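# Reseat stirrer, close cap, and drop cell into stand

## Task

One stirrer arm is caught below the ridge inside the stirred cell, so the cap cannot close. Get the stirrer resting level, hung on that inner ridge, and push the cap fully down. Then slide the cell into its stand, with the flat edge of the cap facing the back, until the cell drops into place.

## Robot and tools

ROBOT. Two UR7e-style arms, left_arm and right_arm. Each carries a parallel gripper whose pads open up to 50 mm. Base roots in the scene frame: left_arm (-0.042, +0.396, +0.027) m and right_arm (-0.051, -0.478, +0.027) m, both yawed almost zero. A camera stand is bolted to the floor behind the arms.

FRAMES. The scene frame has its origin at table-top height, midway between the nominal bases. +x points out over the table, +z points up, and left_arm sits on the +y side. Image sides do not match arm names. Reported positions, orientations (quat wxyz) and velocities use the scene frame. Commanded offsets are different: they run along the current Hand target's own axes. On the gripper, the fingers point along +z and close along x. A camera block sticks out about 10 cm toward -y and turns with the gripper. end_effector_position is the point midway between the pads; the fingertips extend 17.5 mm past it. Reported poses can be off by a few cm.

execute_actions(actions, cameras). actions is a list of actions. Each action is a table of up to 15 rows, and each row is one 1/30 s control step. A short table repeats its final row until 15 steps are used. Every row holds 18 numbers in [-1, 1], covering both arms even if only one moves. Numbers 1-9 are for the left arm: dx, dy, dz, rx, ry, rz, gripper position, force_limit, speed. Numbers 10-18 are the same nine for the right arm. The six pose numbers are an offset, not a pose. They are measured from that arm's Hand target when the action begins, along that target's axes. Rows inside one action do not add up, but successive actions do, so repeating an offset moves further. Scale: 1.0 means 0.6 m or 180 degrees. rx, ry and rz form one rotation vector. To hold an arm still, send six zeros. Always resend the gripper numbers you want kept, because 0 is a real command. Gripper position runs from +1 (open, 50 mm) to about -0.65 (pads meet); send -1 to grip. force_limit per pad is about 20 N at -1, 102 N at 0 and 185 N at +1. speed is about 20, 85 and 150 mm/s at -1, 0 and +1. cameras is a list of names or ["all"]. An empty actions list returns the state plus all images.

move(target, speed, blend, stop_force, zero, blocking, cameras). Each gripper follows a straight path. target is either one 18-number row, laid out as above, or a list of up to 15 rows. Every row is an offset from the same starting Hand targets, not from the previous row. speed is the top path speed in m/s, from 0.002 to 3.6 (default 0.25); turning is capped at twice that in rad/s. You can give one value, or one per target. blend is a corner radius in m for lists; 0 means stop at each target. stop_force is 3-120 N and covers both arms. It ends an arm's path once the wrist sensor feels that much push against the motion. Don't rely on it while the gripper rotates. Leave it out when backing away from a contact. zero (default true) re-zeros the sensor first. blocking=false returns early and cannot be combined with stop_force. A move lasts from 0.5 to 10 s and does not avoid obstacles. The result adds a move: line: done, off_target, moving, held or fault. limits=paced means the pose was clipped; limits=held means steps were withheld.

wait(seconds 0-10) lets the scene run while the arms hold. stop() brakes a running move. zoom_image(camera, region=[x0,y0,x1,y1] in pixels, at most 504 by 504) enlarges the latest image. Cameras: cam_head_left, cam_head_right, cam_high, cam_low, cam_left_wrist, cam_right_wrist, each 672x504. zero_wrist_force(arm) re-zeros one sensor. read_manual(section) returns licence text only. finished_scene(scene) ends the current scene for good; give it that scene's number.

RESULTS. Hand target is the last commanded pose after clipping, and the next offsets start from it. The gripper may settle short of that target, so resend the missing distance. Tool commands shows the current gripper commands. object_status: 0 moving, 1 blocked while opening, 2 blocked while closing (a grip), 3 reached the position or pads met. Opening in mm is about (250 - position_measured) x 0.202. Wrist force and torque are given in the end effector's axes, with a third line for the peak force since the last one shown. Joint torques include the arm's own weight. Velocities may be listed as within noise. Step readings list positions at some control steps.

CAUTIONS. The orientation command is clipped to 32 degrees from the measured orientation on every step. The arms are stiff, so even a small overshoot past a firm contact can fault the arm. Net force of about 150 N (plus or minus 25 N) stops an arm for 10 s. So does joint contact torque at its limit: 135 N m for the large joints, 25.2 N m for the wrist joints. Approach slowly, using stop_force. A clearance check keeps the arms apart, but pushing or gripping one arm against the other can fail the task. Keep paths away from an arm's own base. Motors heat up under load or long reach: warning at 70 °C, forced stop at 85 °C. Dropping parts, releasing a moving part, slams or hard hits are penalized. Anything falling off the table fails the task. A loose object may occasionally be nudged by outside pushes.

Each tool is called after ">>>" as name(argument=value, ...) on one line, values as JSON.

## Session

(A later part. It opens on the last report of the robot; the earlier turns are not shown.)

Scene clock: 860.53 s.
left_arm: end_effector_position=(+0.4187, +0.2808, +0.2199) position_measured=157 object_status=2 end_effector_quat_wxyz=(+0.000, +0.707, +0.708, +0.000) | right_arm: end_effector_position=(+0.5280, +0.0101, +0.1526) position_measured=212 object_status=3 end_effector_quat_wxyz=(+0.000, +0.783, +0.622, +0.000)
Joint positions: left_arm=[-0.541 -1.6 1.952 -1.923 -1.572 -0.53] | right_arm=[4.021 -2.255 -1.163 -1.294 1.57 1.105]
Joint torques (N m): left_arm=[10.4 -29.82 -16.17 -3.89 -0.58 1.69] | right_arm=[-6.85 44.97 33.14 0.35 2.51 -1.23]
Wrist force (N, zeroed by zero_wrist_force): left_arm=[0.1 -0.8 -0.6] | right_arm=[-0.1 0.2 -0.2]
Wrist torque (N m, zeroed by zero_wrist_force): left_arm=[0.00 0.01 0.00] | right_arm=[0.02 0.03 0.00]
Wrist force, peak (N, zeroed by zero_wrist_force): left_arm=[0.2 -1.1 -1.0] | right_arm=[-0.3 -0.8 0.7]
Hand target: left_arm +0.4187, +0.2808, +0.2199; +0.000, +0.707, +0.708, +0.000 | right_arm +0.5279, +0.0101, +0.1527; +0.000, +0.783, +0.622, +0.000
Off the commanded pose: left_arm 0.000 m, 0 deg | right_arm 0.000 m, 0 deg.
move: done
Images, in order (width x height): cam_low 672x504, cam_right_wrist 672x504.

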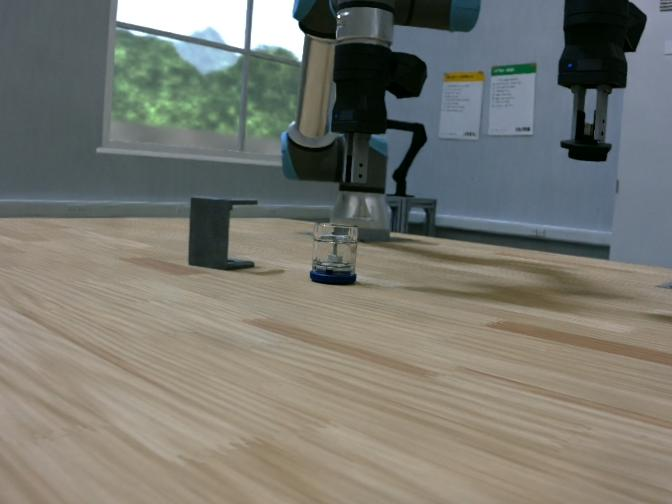

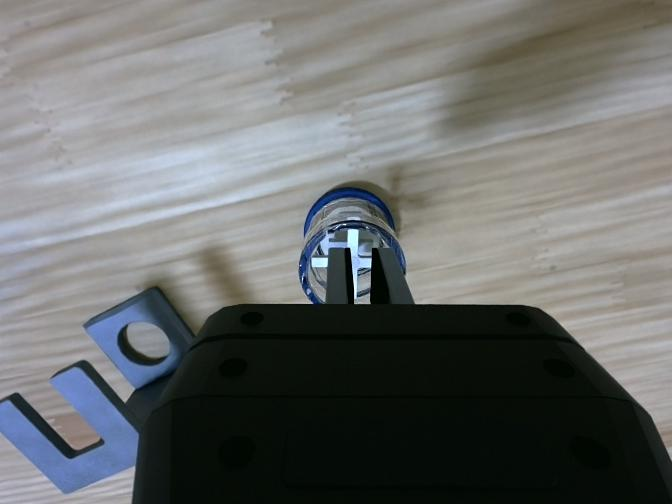

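>>> move(target=[[0,0,0,0,0,0,-1,-0.8,-1,0.0133,-0.0568,0,-0.2778,0,0,1,1,1],[0,0,0,0,0,0,-1,-0.8,-1,0.0133,-0.0568,0.0878,-0.2778,0,0,1,1,1]], speed=0.25, blend=[0.01,0], cameras=["cam_right_wrist"])

>>> zoom_image(camera="cam_right_wrist", region=[260, 130, 440, 310])

Scene clock: 887.00 s.
left_arm: end_effector_position=(+0.4187, +0.2808, +0.2199) position_measured=157 object_status=2 end_effector_quat_wxyz=(+0.000, +0.707, +0.708, +0.000) | right_arm: end_effector_position=(+0.4966, +0.0255, +0.1001) position_measured=3 object_status=3 end_effector_quat_wxyz=(+0.331, +0.709, +0.564, +0.263)
Joint positions: left_arm=[-0.541 -1.6 1.952 -1.923 -1.572 -0.53] | right_arm=[4.346 -2.232 -1.686 -0.629 0.709 1.354]
Joint torques (N m): left_arm=[9.59 -29.67 -16.26 -3.92 -0.45 1.68] | right_arm=[7.96 37.85 9.91 5.98 -4.29 -1.27]
Wrist force (N, zeroed by zero_wrist_force): left_arm=[0.0 -1.0 -0.7] | right_arm=[-1.3 -2.0 0.7]
Wrist torque (N m, zeroed by zero_wrist_force): left_arm=[-0.03 0.03 0.00] | right_arm=[-0.09 0.31 -0.04]
Wrist force, peak (N, zeroed by zero_wrist_force): left_arm=[0.1 -0.9 -1.0] | right_arm=[-1.8 -3.1 1.8]
Hand target: left_arm +0.4187, +0.2808, +0.2199; +0.000, +0.707, +0.708, +0.000 | right_arm +0.4966, +0.0255, +0.1000; +0.331, +0.709, +0.564, +0.263
Off the commanded pose: left_arm 0.000 m, 0 deg | right_arm 0.000 m, 0 deg.
move: done
Images, in order (width x height): cam_right_wrist 672x504.

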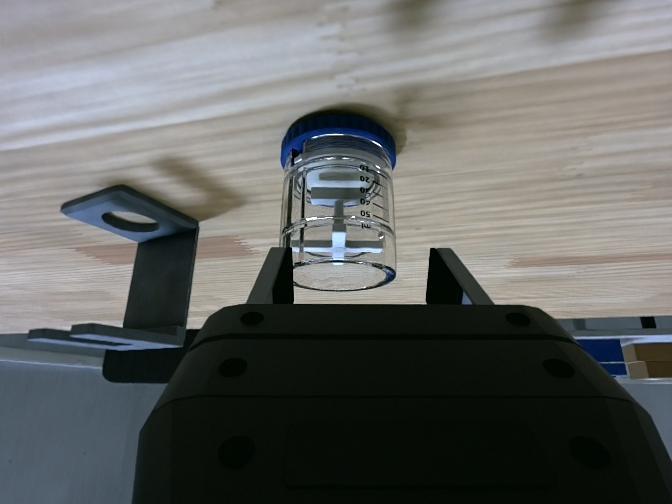

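Scaled by 2.800 from the camera's 672x504 image, which has a finer 960x720 frame.

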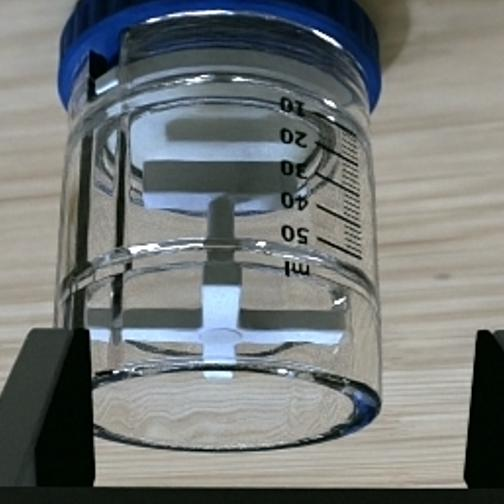

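>>> execute_actions(actions=[])

>>> zoom_image(camera="cam_low", region=[305, 215, 365, 290])

>>> zoom_image(camera="cam_high", region=[290, 250, 370, 330])

>>> zoom_image(camera="cam_right_wrist", region=[270, 200, 410, 300])

Scene clock: 909.30 s.
left_arm: end_effector_position=(+0.4187, +0.2808, +0.2199) position_measured=157 object_status=2 end_effector_quat_wxyz=(+0.000, +0.707, +0.708, +0.000) | right_arm: end_effector_position=(+0.4966, +0.0255, +0.1000) position_measured=3 object_status=3 end_effector_quat_wxyz=(+0.331, +0.709, +0.564, +0.263)
Joint positions: left_arm=[-0.541 -1.6 1.952 -1.923 -1.572 -0.53] | right_arm=[4.346 -2.232 -1.686 -0.629 0.709 1.354]
Joint velocities: within noise
Joint torques (N m): left_arm=[9.67 -29.46 -16.02 -3.89 -0.48 1.67] | right_arm=[8.29 38.72 9.61 6.08 -4.19 -1]
Wrist force (N, zeroed by zero_wrist_force): left_arm=[0.0 -0.6 -0.4] | right_arm=[-1.5 -1.5 1.0]
Wrist torque (N m, zeroed by zero_wrist_force): left_arm=[0.02 0.02 0.00] | right_arm=[-0.01 0.33 -0.04]
Wrist force, peak (N, zeroed by zero_wrist_force): left_arm=[0.3 -1.1 -0.8] | right_arm=[-1.7 -1.8 0.9]
Hand target: left_arm +0.4187, +0.2808, +0.2199; +0.000, +0.707, +0.708, +0.000 | right_arm +0.4966, +0.0255, +0.1000; +0.331, +0.709, +0.564, +0.263
Tool commands: left_gripper/position=-1.0 left_gripper/force_limit=-0.8 left_gripper/speed=-1.0 right_gripper/position=+1.0 right_gripper/force_limit=+1.0 right_gripper/speed=+1.0
Off the commanded pose: left_arm 0.000 m, 0 deg | right_arm 0.000 m, 0 deg.

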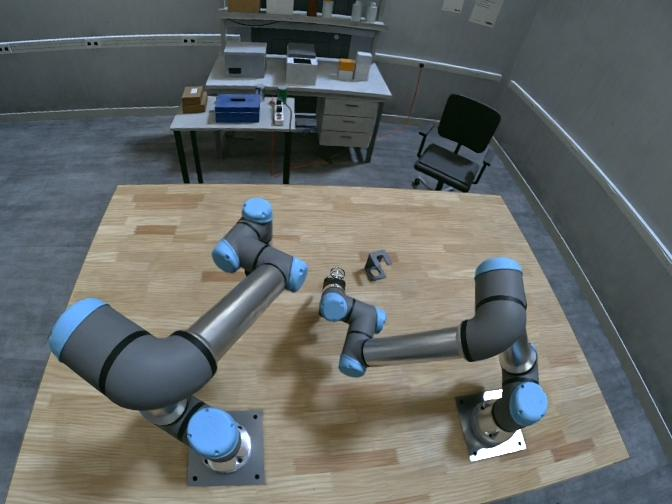

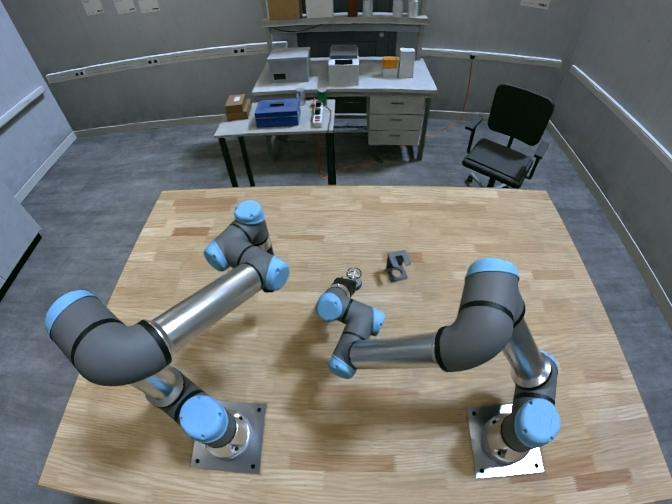

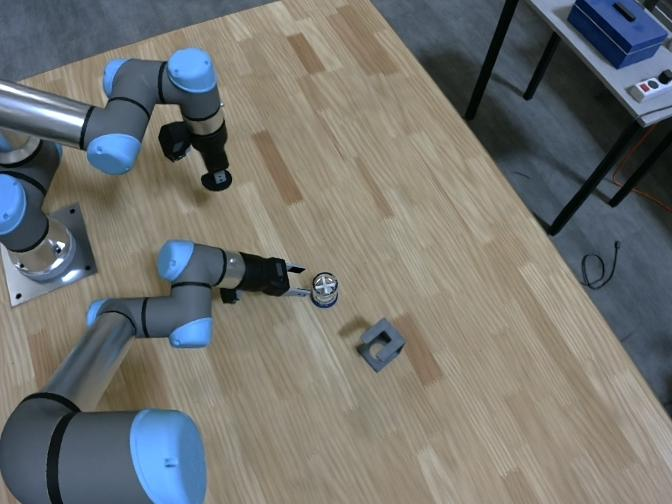

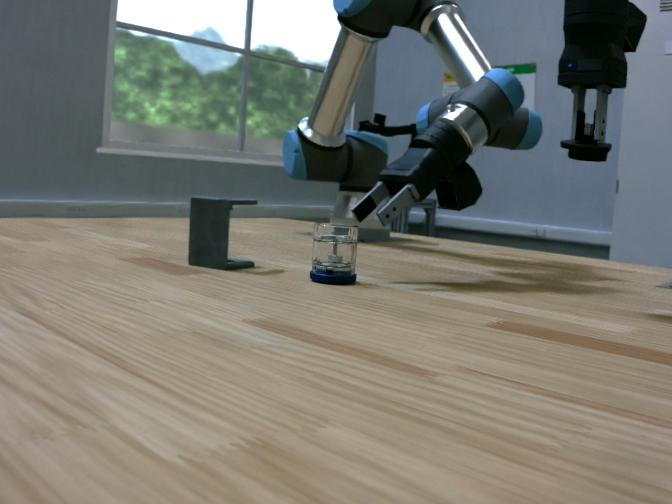

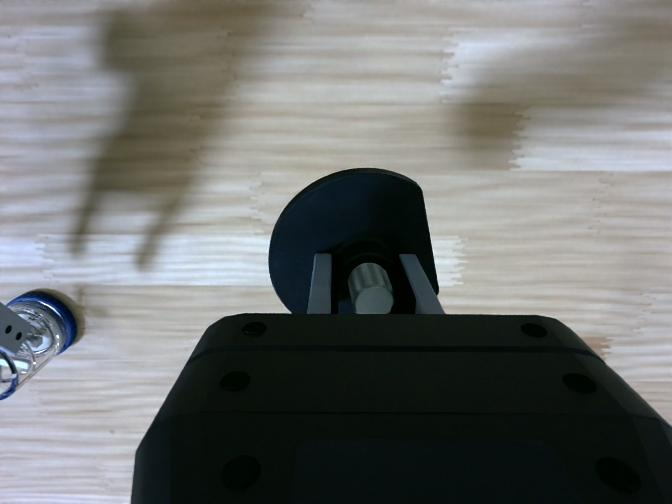

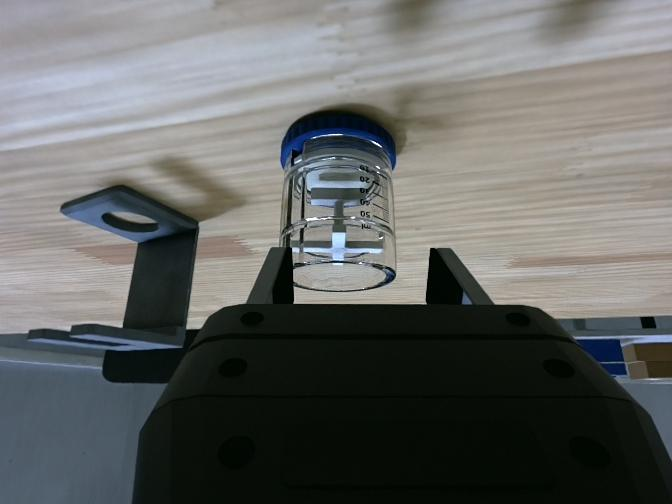

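Scaled by 6.720 from the camera's 672x504 image, which has a finer 960x720 frame.

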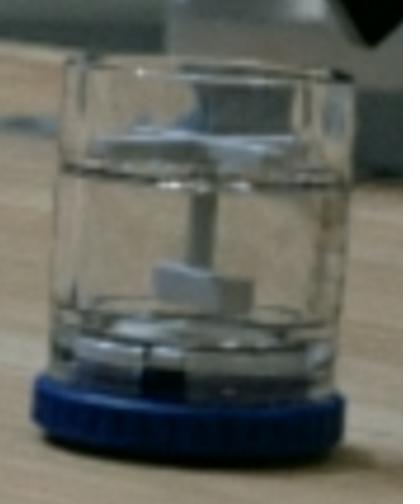

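Scaled by 6.300 from the camera's 672x504 image, which has a finer 960x720 frame.

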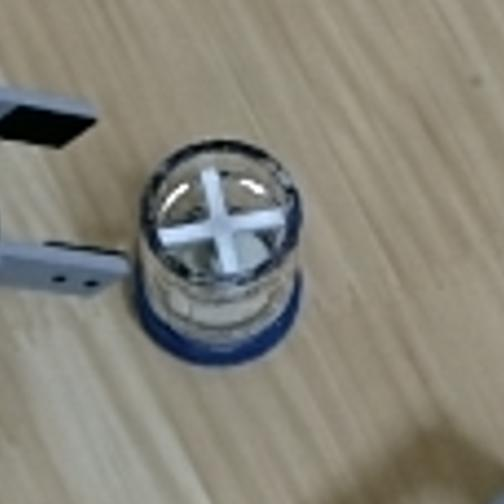

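Scaled by 3.600 from the camera's 672x504 image, which has a finer 960x720 frame.

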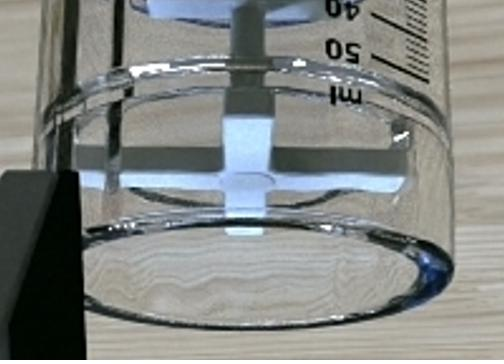

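>>> zoom_image(camera="cam_low", region=[550, 110, 630, 170])

Scaled by 6.300 from the camera's 672x504 image, which has a finer 960x720 frame.

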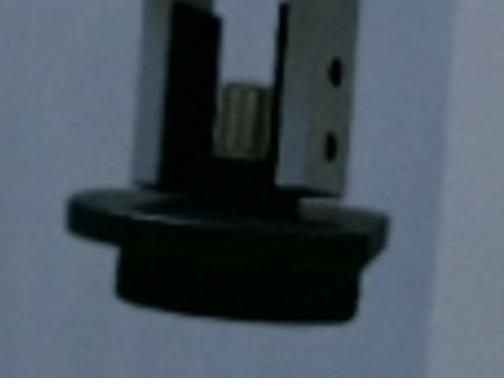

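>>> move(target=[0,0,0,0,0,0,-1,-0.8,-1,0,-0.0153,-0.096,0,0,0,1,1,1], speed=0.2)

>>> move(target=[-0.4722,0.2222,0.0998,0,0,0.4944,-1,-0.8,-1,0,0,0,0,0,0,1,1,1], speed=0.25, cameras=["cam_right_wrist","cam_high","cam_low","cam_left_wrist"])

>>> zoom_image(camera="cam_right_wrist", region=[250, 130, 430, 310])

>>> zoom_image(camera="cam_low", region=[280, 150, 390, 290])

Scene clock: 976.73 s.
left_arm: end_effector_position=(+0.4187, +0.2808, +0.2199) position_measured=157 object_status=2 end_effector_quat_wxyz=(+0.000, +0.707, +0.708, +0.000) | right_arm: end_effector_position=(+0.4479, +0.0368, +0.1299) position_measured=3 object_status=3 end_effector_quat_wxyz=(+0.331, +0.709, +0.564, +0.263)
Joint positions: left_arm=[-0.541 -1.6 1.952 -1.923 -1.572 -0.53] | right_arm=[4.425 -2.14 -1.72 -0.778 0.7 1.475]
Joint torques (N m): left_arm=[9.46 -29.5 -16.21 -3.84 -0.34 1.65] | right_arm=[8.85 56.46 10.72 0.47 -4.39 1.42]
Wrist force (N, zeroed by zero_wrist_force): left_arm=[0.1 -0.8 -0.8] | right_arm=[-1.0 -2.0 1.0]
Wrist torque (N m, zeroed by zero_wrist_force): left_arm=[0.00 0.01 0.00] | right_arm=[-0.10 0.25 -0.16]
Wrist force, peak (N, zeroed by zero_wrist_force): left_arm=[0.4 -1.1 -0.8] | right_arm=[-1.3 -1.5 2.0]
Hand target: left_arm +0.4187, +0.2808, +0.2199; +0.000, +0.707, +0.708, +0.000 | right_arm +0.4478, +0.0368, +0.1299; +0.331, +0.709, +0.564, +0.263
Off the commanded pose: left_arm 0.000 m, 0 deg | right_arm 0.000 m, 0 deg.
move: done

Scene clock: 980.53 s.
left_arm: end_effector_position=(+0.5523, -0.0023, +0.1603) position_measured=157 object_status=2 end_effector_quat_wxyz=(+0.000, +1.000, +0.010, +0.000) | right_arm: end_effector_position=(+0.4478, +0.0368, +0.1299) position_measured=3 object_status=3 end_effector_quat_wxyz=(+0.331, +0.709, +0.564, +0.263)
Joint positions: left_arm=[-0.789 -0.995 1.323 -1.9 -1.571 0.774] | right_arm=[4.425 -2.14 -1.72 -0.779 0.7 1.475]
Joint torques (N m): left_arm=[-13.43 -37 -39.3 -0.93 -1.32 1.94] | right_arm=[9.65 57.28 15.23 0.39 -4.39 1.38]
Wrist force (N, zeroed by zero_wrist_force): left_arm=[0.3 -0.4 -0.8] | right_arm=[-1.3 -1.9 1.0]
Wrist torque (N m, zeroed by zero_wrist_force): left_arm=[0.00 -0.01 -0.09] | right_arm=[-0.08 0.29 -0.16]
Wrist force, peak (N, zeroed by zero_wrist_force): left_arm=[0.8 -1.1 -1.0] | right_arm=[-1.7 -2.2 1.2]
Hand target: left_arm +0.5524, -0.0024, +0.1603; +0.000, +1.000, +0.009, +0.000 | right_arm +0.4478, +0.0368, +0.1299; +0.331, +0.709, +0.564, +0.263
Off the commanded pose: left_arm 0.000 m, 0 deg | right_arm 0.000 m, 0 deg.
move: done
Images, in order (width x height): cam_high 672x504, cam_low 672x504, cam_left_wrist 672x504, cam_right_wrist 672x504.

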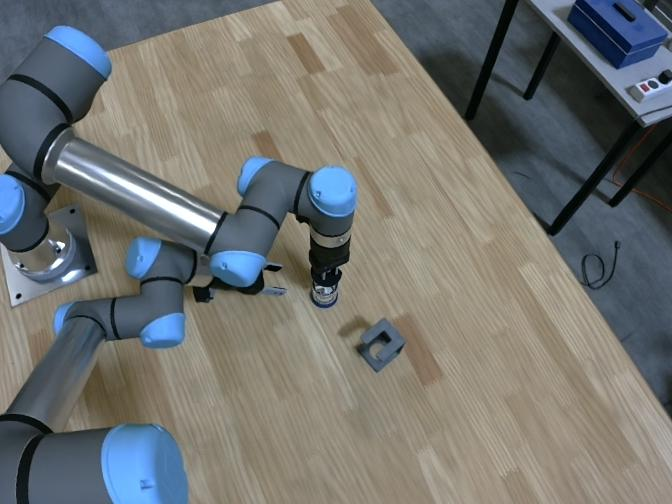

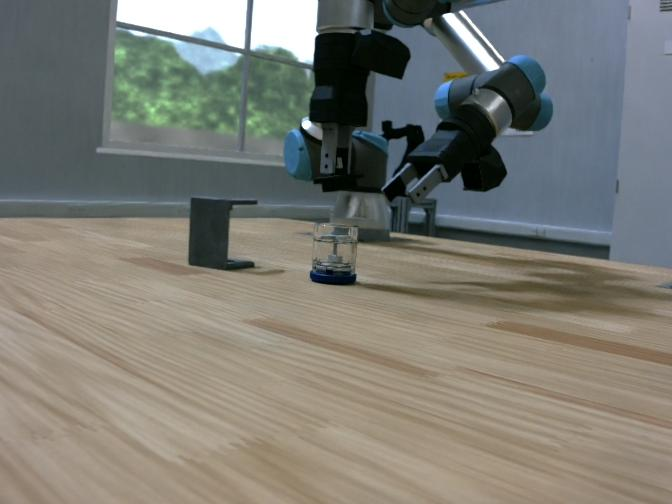

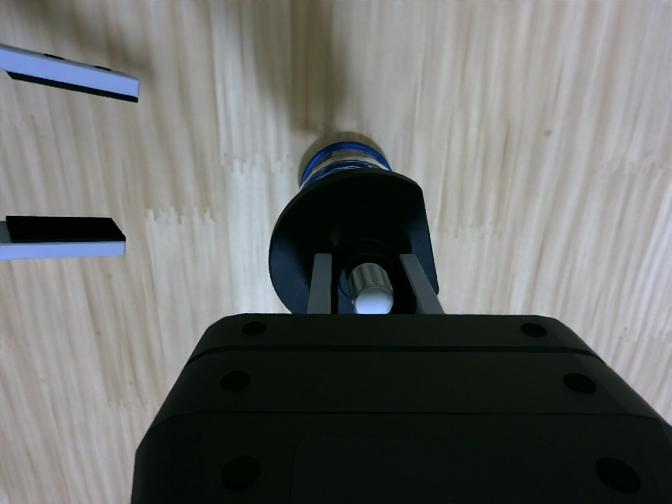

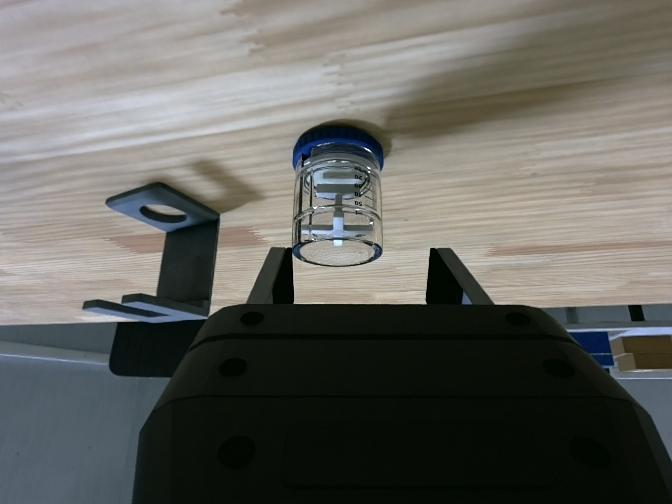

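Scaled by 2.800 from the camera's 672x504 image, which has a finer 960x720 frame.

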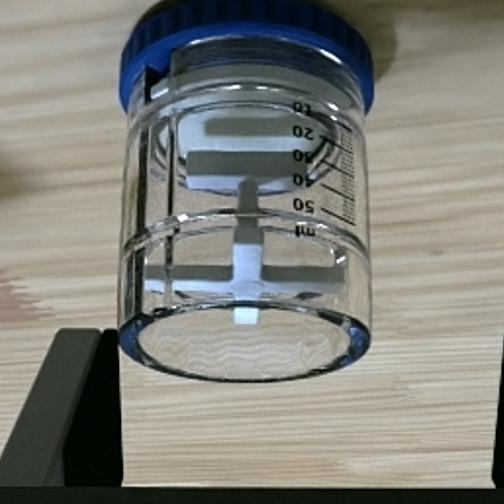

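Scaled by 3.600 from the camera's 672x504 image, which has a finer 960x720 frame.

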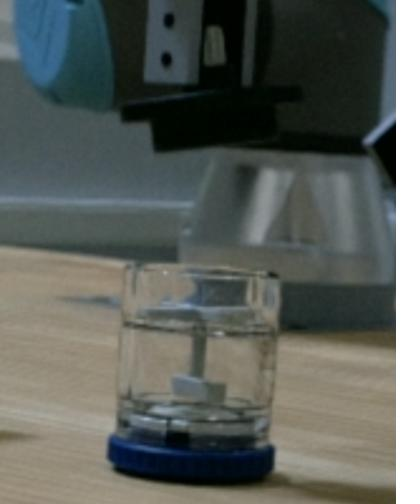

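>>> move(target=[0,0,0.0333,-0.0226,0.0296,0,-1,-0.8,-1,0,0,0,0,0,0,1,1,1], speed=0.1, cameras=["cam_right_wrist","cam_high","cam_low"])

>>> zoom_image(camera="cam_right_wrist", region=[250, 130, 430, 310])

>>> zoom_image(camera="cam_low", region=[280, 150, 390, 290])

>>> zoom_image(camera="cam_high", region=[280, 230, 370, 320])

Scene clock: 1004.40 s.
left_arm: end_effector_position=(+0.5524, -0.0024, +0.1404) position_measured=157 object_status=2 end_effector_quat_wxyz=(+0.035, +0.998, +0.009, +0.047) | right_arm: end_effector_position=(+0.4478, +0.0368, +0.1299) position_measured=3 object_status=3 end_effector_quat_wxyz=(+0.331, +0.709, +0.564, +0.263)
Joint positions: left_arm=[-0.796 -1.031 1.474 -2.129 -1.554 0.769] | right_arm=[4.425 -2.14 -1.72 -0.779 0.7 1.475]
Joint torques (N m): left_arm=[-13.37 -55.22 -14.02 -4.84 1.31 -2.34] | right_arm=[7.75 56.88 21.02 0.34 -4.24 1.38]
Wrist force (N, zeroed by zero_wrist_force): left_arm=[0.5 0.0 -1.4] | right_arm=[-1.5 -1.8 1.2]
Wrist torque (N m, zeroed by zero_wrist_force): left_arm=[0.07 0.01 0.12] | right_arm=[-0.07 0.32 -0.16]
Wrist force, peak (N, zeroed by zero_wrist_force): left_arm=[0.6 -0.2 -1.5] | right_arm=[-1.7 -2.1 1.1]
Hand target: left_arm +0.5524, -0.0024, +0.1403; +0.035, +0.998, +0.009, +0.047 | right_arm +0.4478, +0.0368, +0.1299; +0.331, +0.709, +0.564, +0.263
Off the commanded pose: left_arm 0.000 m, 0 deg | right_arm 0.000 m, 0 deg.
move: done
Images, in order (width x height): cam_high 672x504, cam_low 672x504, cam_right_wrist 672x504.

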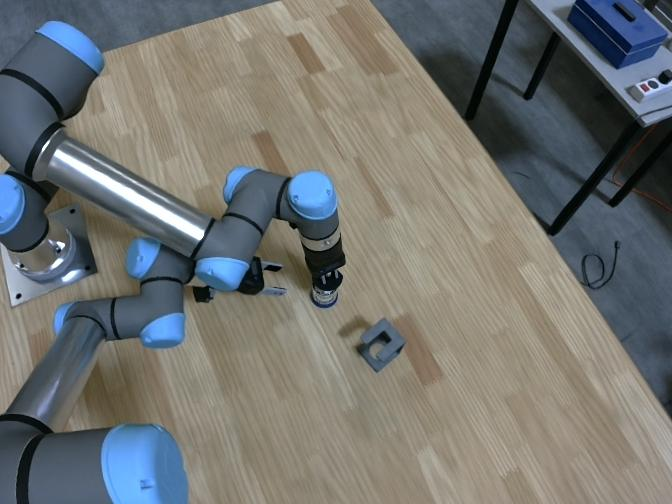

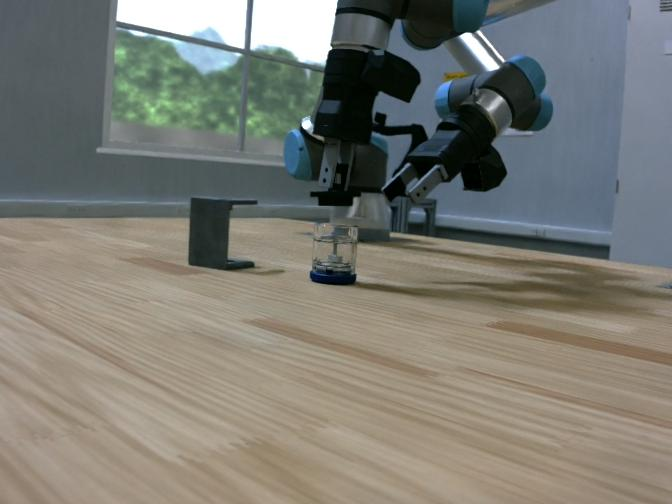

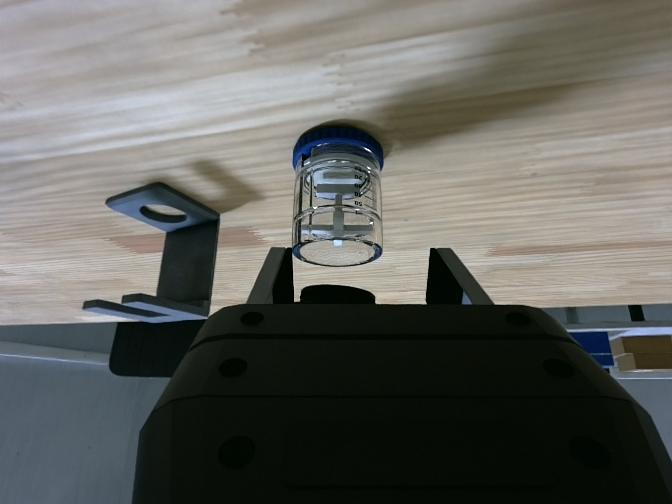

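Scaled by 2.800 from the camera's 672x504 image, which has a finer 960x720 frame.

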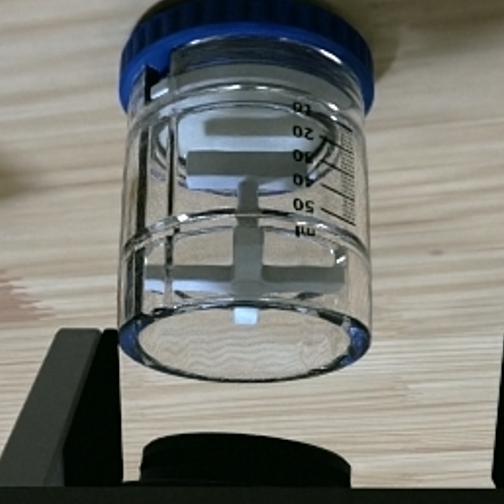

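Scaled by 3.600 from the camera's 672x504 image, which has a finer 960x720 frame.

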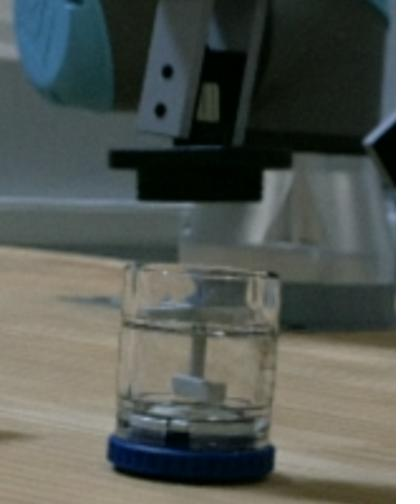

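Scaled by 5.600 from the camera's 672x504 image, which has a finer 960x720 frame.

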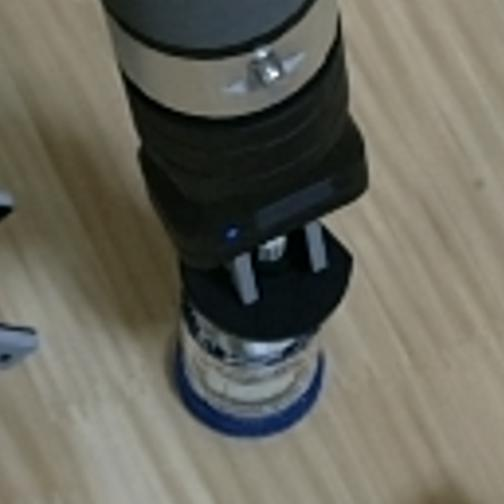

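>>> move(target=[-0.0030,-0.0023,0.0333,0,0,0,-1,-0.8,-1,0,0,0,0,0,0,1,1,1], speed=0.05, stop_force=4, cameras=["cam_right_wrist","cam_low"])

>>> zoom_image(camera="cam_right_wrist", region=[250, 130, 430, 310])

>>> zoom_image(camera="cam_low", region=[290, 170, 380, 290])

Scene clock: 1040.20 s.
left_arm: end_effector_position=(+0.5524, -0.0024, +0.1202) position_measured=157 object_status=2 end_effector_quat_wxyz=(+0.035, +0.998, +0.009, +0.047) | right_arm: end_effector_position=(+0.4478, +0.0368, +0.1299) position_measured=3 object_status=3 end_effector_quat_wxyz=(+0.331, +0.709, +0.564, +0.263)
Joint positions: left_arm=[-0.796 -1.01 1.496 -2.173 -1.554 0.769] | right_arm=[4.425 -2.14 -1.72 -0.779 0.7 1.475]
Joint torques (N m): left_arm=[-11.3 -35.82 -12.54 -4.91 1.22 -1.65] | right_arm=[7.89 56.01 26.28 0.35 -4.32 1.29]
Wrist force (N, zeroed by zero_wrist_force): left_arm=[0.6 -0.5 -1.4] | right_arm=[-1.3 -1.6 1.1]
Wrist torque (N m, zeroed by zero_wrist_force): left_arm=[0.05 -0.03 0.08] | right_arm=[-0.03 0.31 -0.16]
Wrist force, peak (N, zeroed by zero_wrist_force): left_arm=[0.8 -0.3 -1.8] | right_arm=[-1.7 -2.1 0.9]
Hand target: left_arm +0.5524, -0.0024, +0.1202; +0.035, +0.998, +0.009, +0.047 | right_arm +0.4478, +0.0368, +0.1299; +0.331, +0.709, +0.564, +0.263
Off the commanded pose: left_arm 0.000 m, 0 deg | right_arm 0.000 m, 0 deg.
move: done
Images, in order (width x height): cam_low 672x504, cam_right_wrist 672x504.

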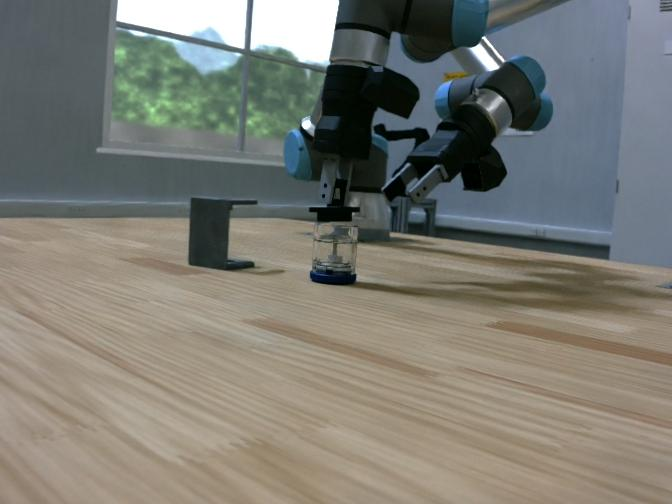

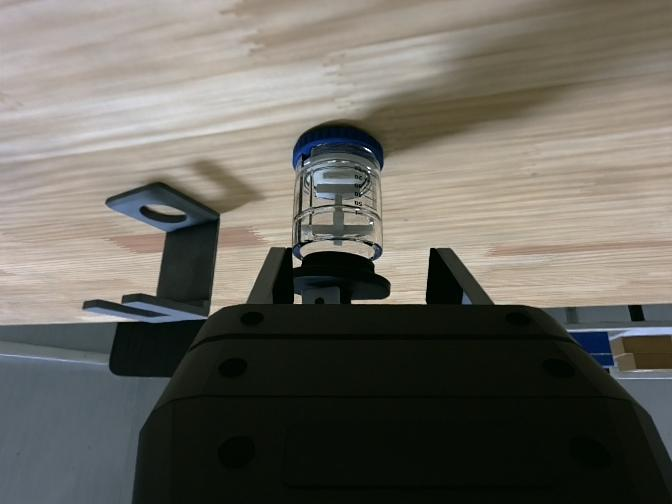

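Scaled by 2.800 from the camera's 672x504 image, which has a finer 960x720 frame.

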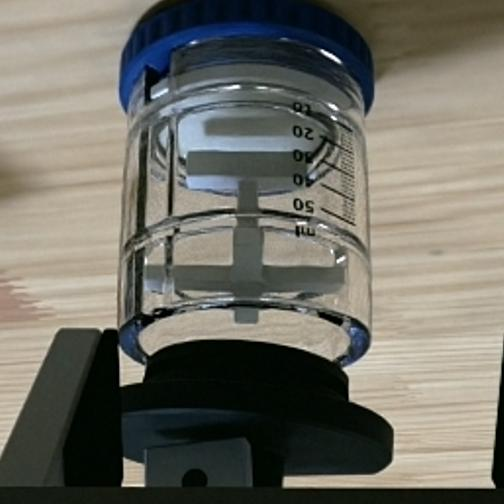

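Scaled by 4.200 from the camera's 672x504 image, which has a finer 960x720 frame.

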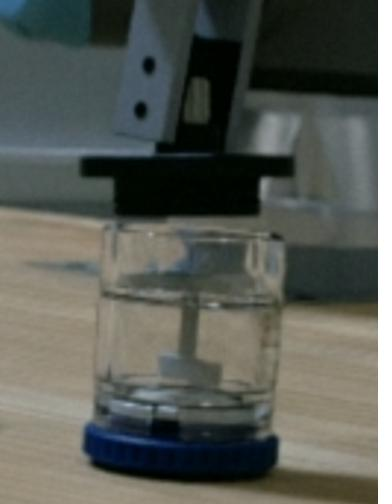

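>>> move(target=[0.0045,-0.0088,-0.0015,-0.0497,-0.0251,0,-1,-0.8,-1,0,0,0,0,0,0,1,1,1], speed=0.05, cameras=["cam_right_wrist","cam_low"])

>>> zoom_image(camera="cam_right_wrist", region=[250, 130, 430, 310])

>>> zoom_image(camera="cam_low", region=[290, 170, 380, 290])

Scene clock: 1071.60 s.
left_arm: end_effector_position=(+0.5550, +0.0029, +0.1210) position_measured=157 object_status=2 end_effector_quat_wxyz=(+0.113, +0.994, +0.004, +0.008) | right_arm: end_effector_position=(+0.4478, +0.0368, +0.1299) position_measured=3 object_status=3 end_effector_quat_wxyz=(+0.331, +0.709, +0.564, +0.263)
Joint positions: left_arm=[-0.723 -1.009 1.52 -2.245 -1.731 0.837] | right_arm=[4.425 -2.14 -1.72 -0.779 0.7 1.475]
Joint torques (N m): left_arm=[13.54 -35.83 -13.02 -5.1 -1.86 1.81] | right_arm=[9.37 56.55 26.69 0.42 -4.2 1.5]
Wrist force (N, zeroed by zero_wrist_force): left_arm=[-0.3 -0.4 -0.6] | right_arm=[-0.8 -1.6 1.0]
Wrist torque (N m, zeroed by zero_wrist_force): left_arm=[0.06 0.20 -0.01] | right_arm=[-0.05 0.22 -0.17]
Wrist force, peak (N, zeroed by zero_wrist_force): left_arm=[1.2 -0.7 -1.5] | right_arm=[-1.5 -2.1 1.1]
Hand target: left_arm +0.5550, +0.0029, +0.1210; +0.114, +0.993, +0.004, +0.008 | right_arm +0.4478, +0.0368, +0.1299; +0.331, +0.709, +0.564, +0.263
Off the commanded pose: left_arm 0.000 m, 0 deg | right_arm 0.000 m, 0 deg.
move: done
Images, in order (width x height): cam_low 672x504, cam_right_wrist 672x504.

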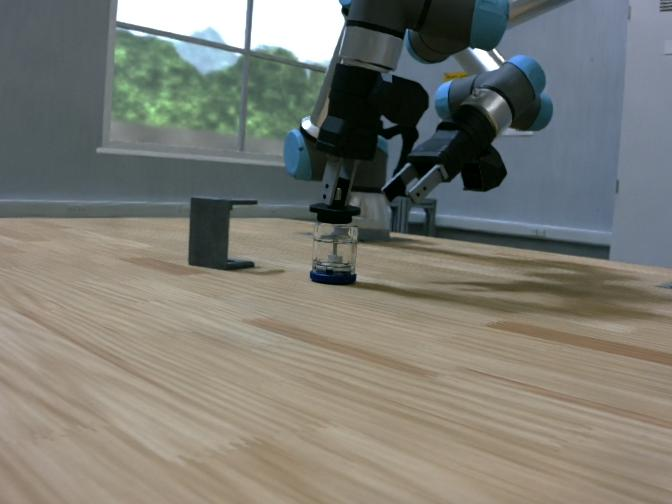

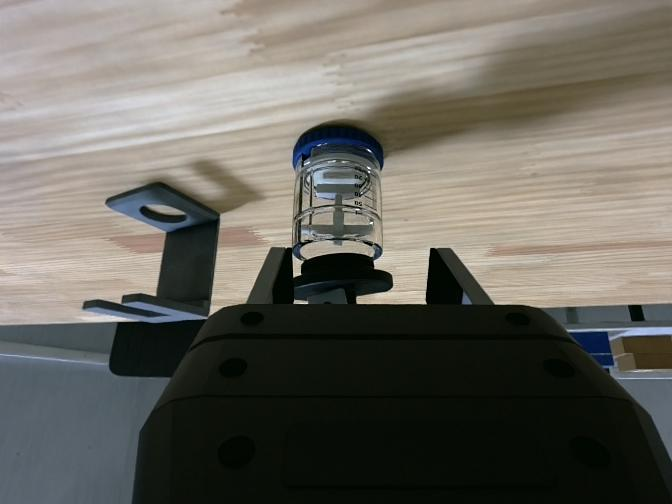

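Scaled by 2.800 from the camera's 672x504 image, which has a finer 960x720 frame.

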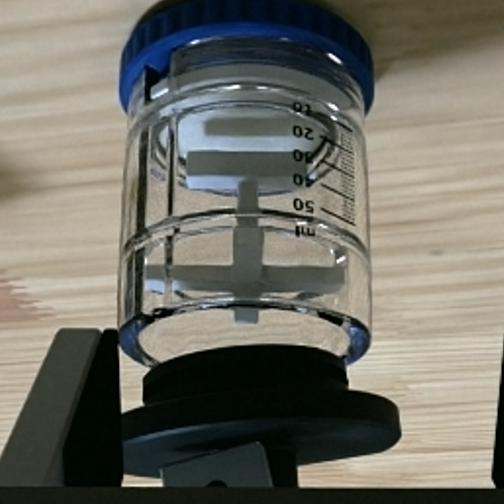

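Scaled by 4.200 from the camera's 672x504 image, which has a finer 960x720 frame.

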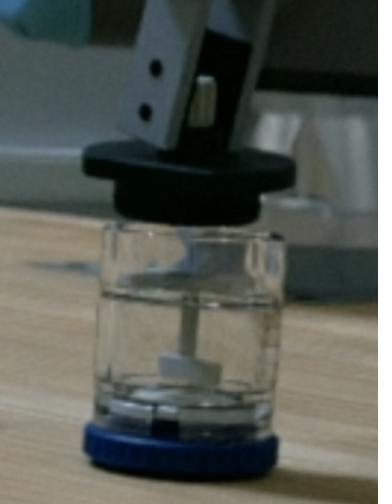

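>>> move(target=[-0.005,0,0,0,0,0,-1,-0.8,-1,0,0,0,0,0,0,1,1,1], speed=0.05, cameras=["cam_right_wrist","cam_low"])

>>> zoom_image(camera="cam_right_wrist", region=[250, 130, 430, 310])

>>> zoom_image(camera="cam_low", region=[290, 170, 380, 290])

Scene clock: 1089.13 s.
left_arm: end_effector_position=(+0.5521, +0.0029, +0.1209) position_measured=157 object_status=2 end_effector_quat_wxyz=(+0.114, +0.993, +0.004, +0.008) | right_arm: end_effector_position=(+0.4478, +0.0368, +0.1299) position_measured=3 object_status=3 end_effector_quat_wxyz=(+0.331, +0.709, +0.564, +0.263)
Joint positions: left_arm=[-0.726 -1.014 1.528 -2.249 -1.731 0.835] | right_arm=[4.425 -2.14 -1.72 -0.779 0.7 1.475]
Joint torques (N m): left_arm=[-13.92 -55.38 -12.41 -5.14 0.78 -2.41] | right_arm=[8.35 56.47 25.77 0.41 -4.27 1.37]
Wrist force (N, zeroed by zero_wrist_force): left_arm=[0.0 -0.2 -0.8] | right_arm=[-1.2 -1.9 0.7]
Wrist torque (N m, zeroed by zero_wrist_force): left_arm=[0.09 0.15 0.15] | right_arm=[-0.08 0.29 -0.15]
Wrist force, peak (N, zeroed by zero_wrist_force): left_arm=[0.1 -0.5 -1.1] | right_arm=[-1.5 -2.2 1.1]
Hand target: left_arm +0.5520, +0.0029, +0.1209; +0.114, +0.993, +0.004, +0.008 | right_arm +0.4478, +0.0368, +0.1299; +0.331, +0.709, +0.564, +0.263
Off the commanded pose: left_arm 0.000 m, 0 deg | right_arm 0.000 m, 0 deg.
move: done
Images, in order (width x height): cam_low 672x504, cam_right_wrist 672x504.

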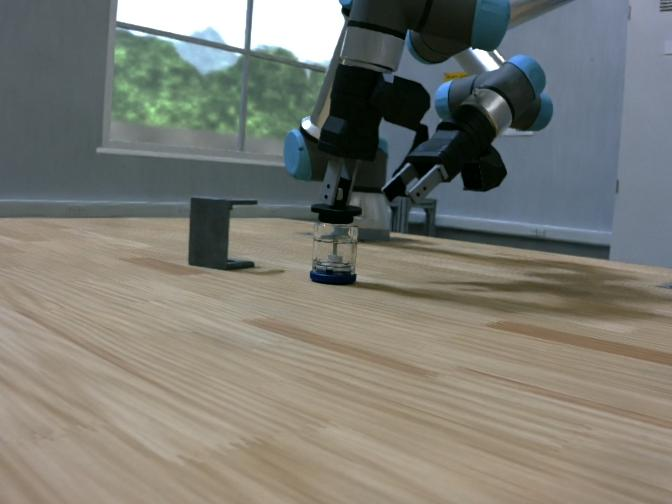

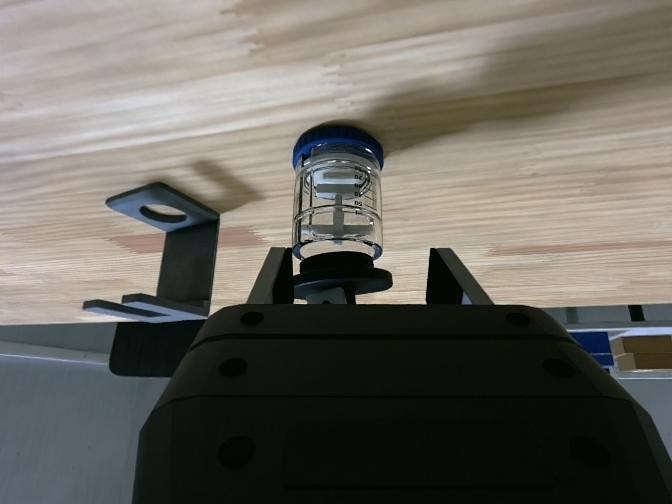

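Scaled by 2.800 from the camera's 672x504 image, which has a finer 960x720 frame.

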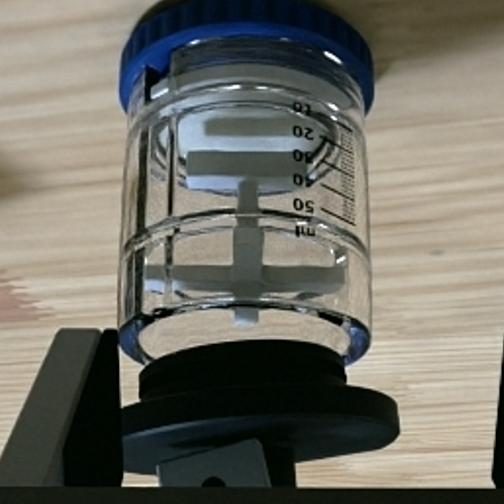

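Scaled by 4.200 from the camera's 672x504 image, which has a finer 960x720 frame.

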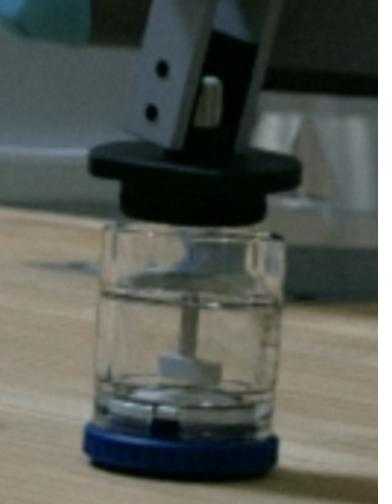

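>>> move(target=[0.0003,-0.003,0.013,0,0,0,-1,-0.8,-1,0,0,0,0,0,0,1,1,1], speed=0.02, stop_force=4, cameras=["cam_right_wrist","cam_low"])

>>> zoom_image(camera="cam_right_wrist", region=[250, 130, 430, 310])

>>> zoom_image(camera="cam_low", region=[290, 170, 380, 290])

Scene clock: 1100.93 s.
left_arm: end_effector_position=(+0.5523, +0.0029, +0.1129) position_measured=157 object_status=2 end_effector_quat_wxyz=(+0.114, +0.993, +0.004, +0.008) | right_arm: end_effector_position=(+0.4478, +0.0368, +0.1299) position_measured=3 object_status=3 end_effector_quat_wxyz=(+0.331, +0.709, +0.564, +0.263)
Joint positions: left_arm=[-0.726 -1.004 1.536 -2.266 -1.731 0.835] | right_arm=[4.425 -2.14 -1.72 -0.779 0.7 1.475]
Joint torques (N m): left_arm=[13.4 -35.79 -12.68 -5.11 -1.33 1.8] | right_arm=[8.17 56.32 26.16 0.23 -4.22 1.07]
Wrist force (N, zeroed by zero_wrist_force): left_arm=[-0.2 -0.6 -1.2] | right_arm=[-1.2 -1.5 1.1]
Wrist torque (N m, zeroed by zero_wrist_force): left_arm=[0.04 0.14 0.12] | right_arm=[-0.02 0.28 -0.16]
Wrist force, peak (N, zeroed by zero_wrist_force): left_arm=[-0.1 -0.5 -1.5] | right_arm=[-1.6 -2.2 1.1]
Hand target: left_arm +0.5523, +0.0029, +0.1129; +0.114, +0.993, +0.004, +0.008 | right_arm +0.4478, +0.0368, +0.1299; +0.331, +0.709, +0.564, +0.263
Off the commanded pose: left_arm 0.000 m, 0 deg | right_arm 0.000 m, 0 deg.
move: done
Images, in order (width x height): cam_low 672x504, cam_right_wrist 672x504.

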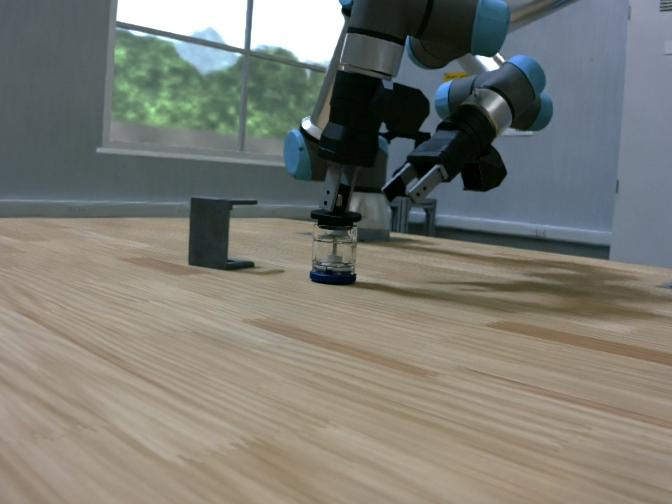

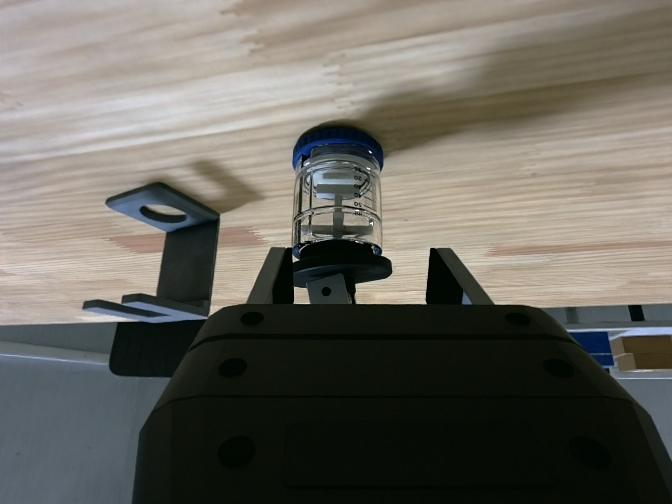

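Scaled by 2.800 from the camera's 672x504 image, which has a finer 960x720 frame.

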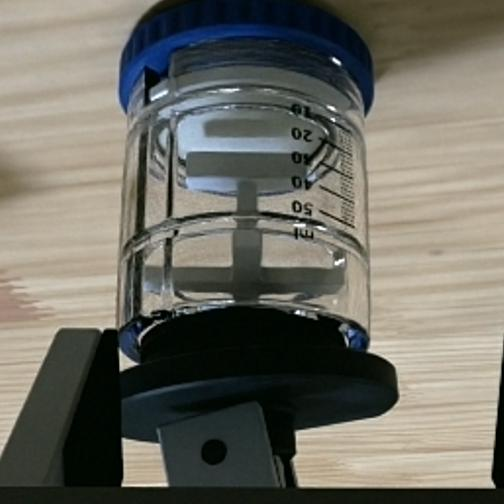

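Scaled by 4.200 from the camera's 672x504 image, which has a finer 960x720 frame.

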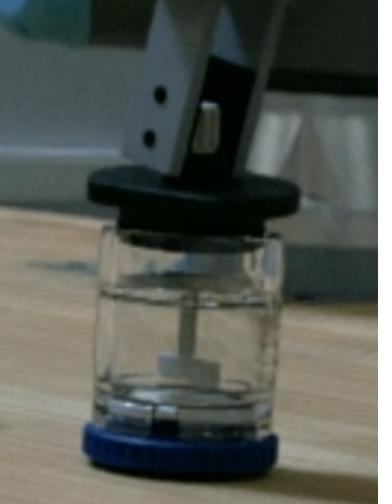

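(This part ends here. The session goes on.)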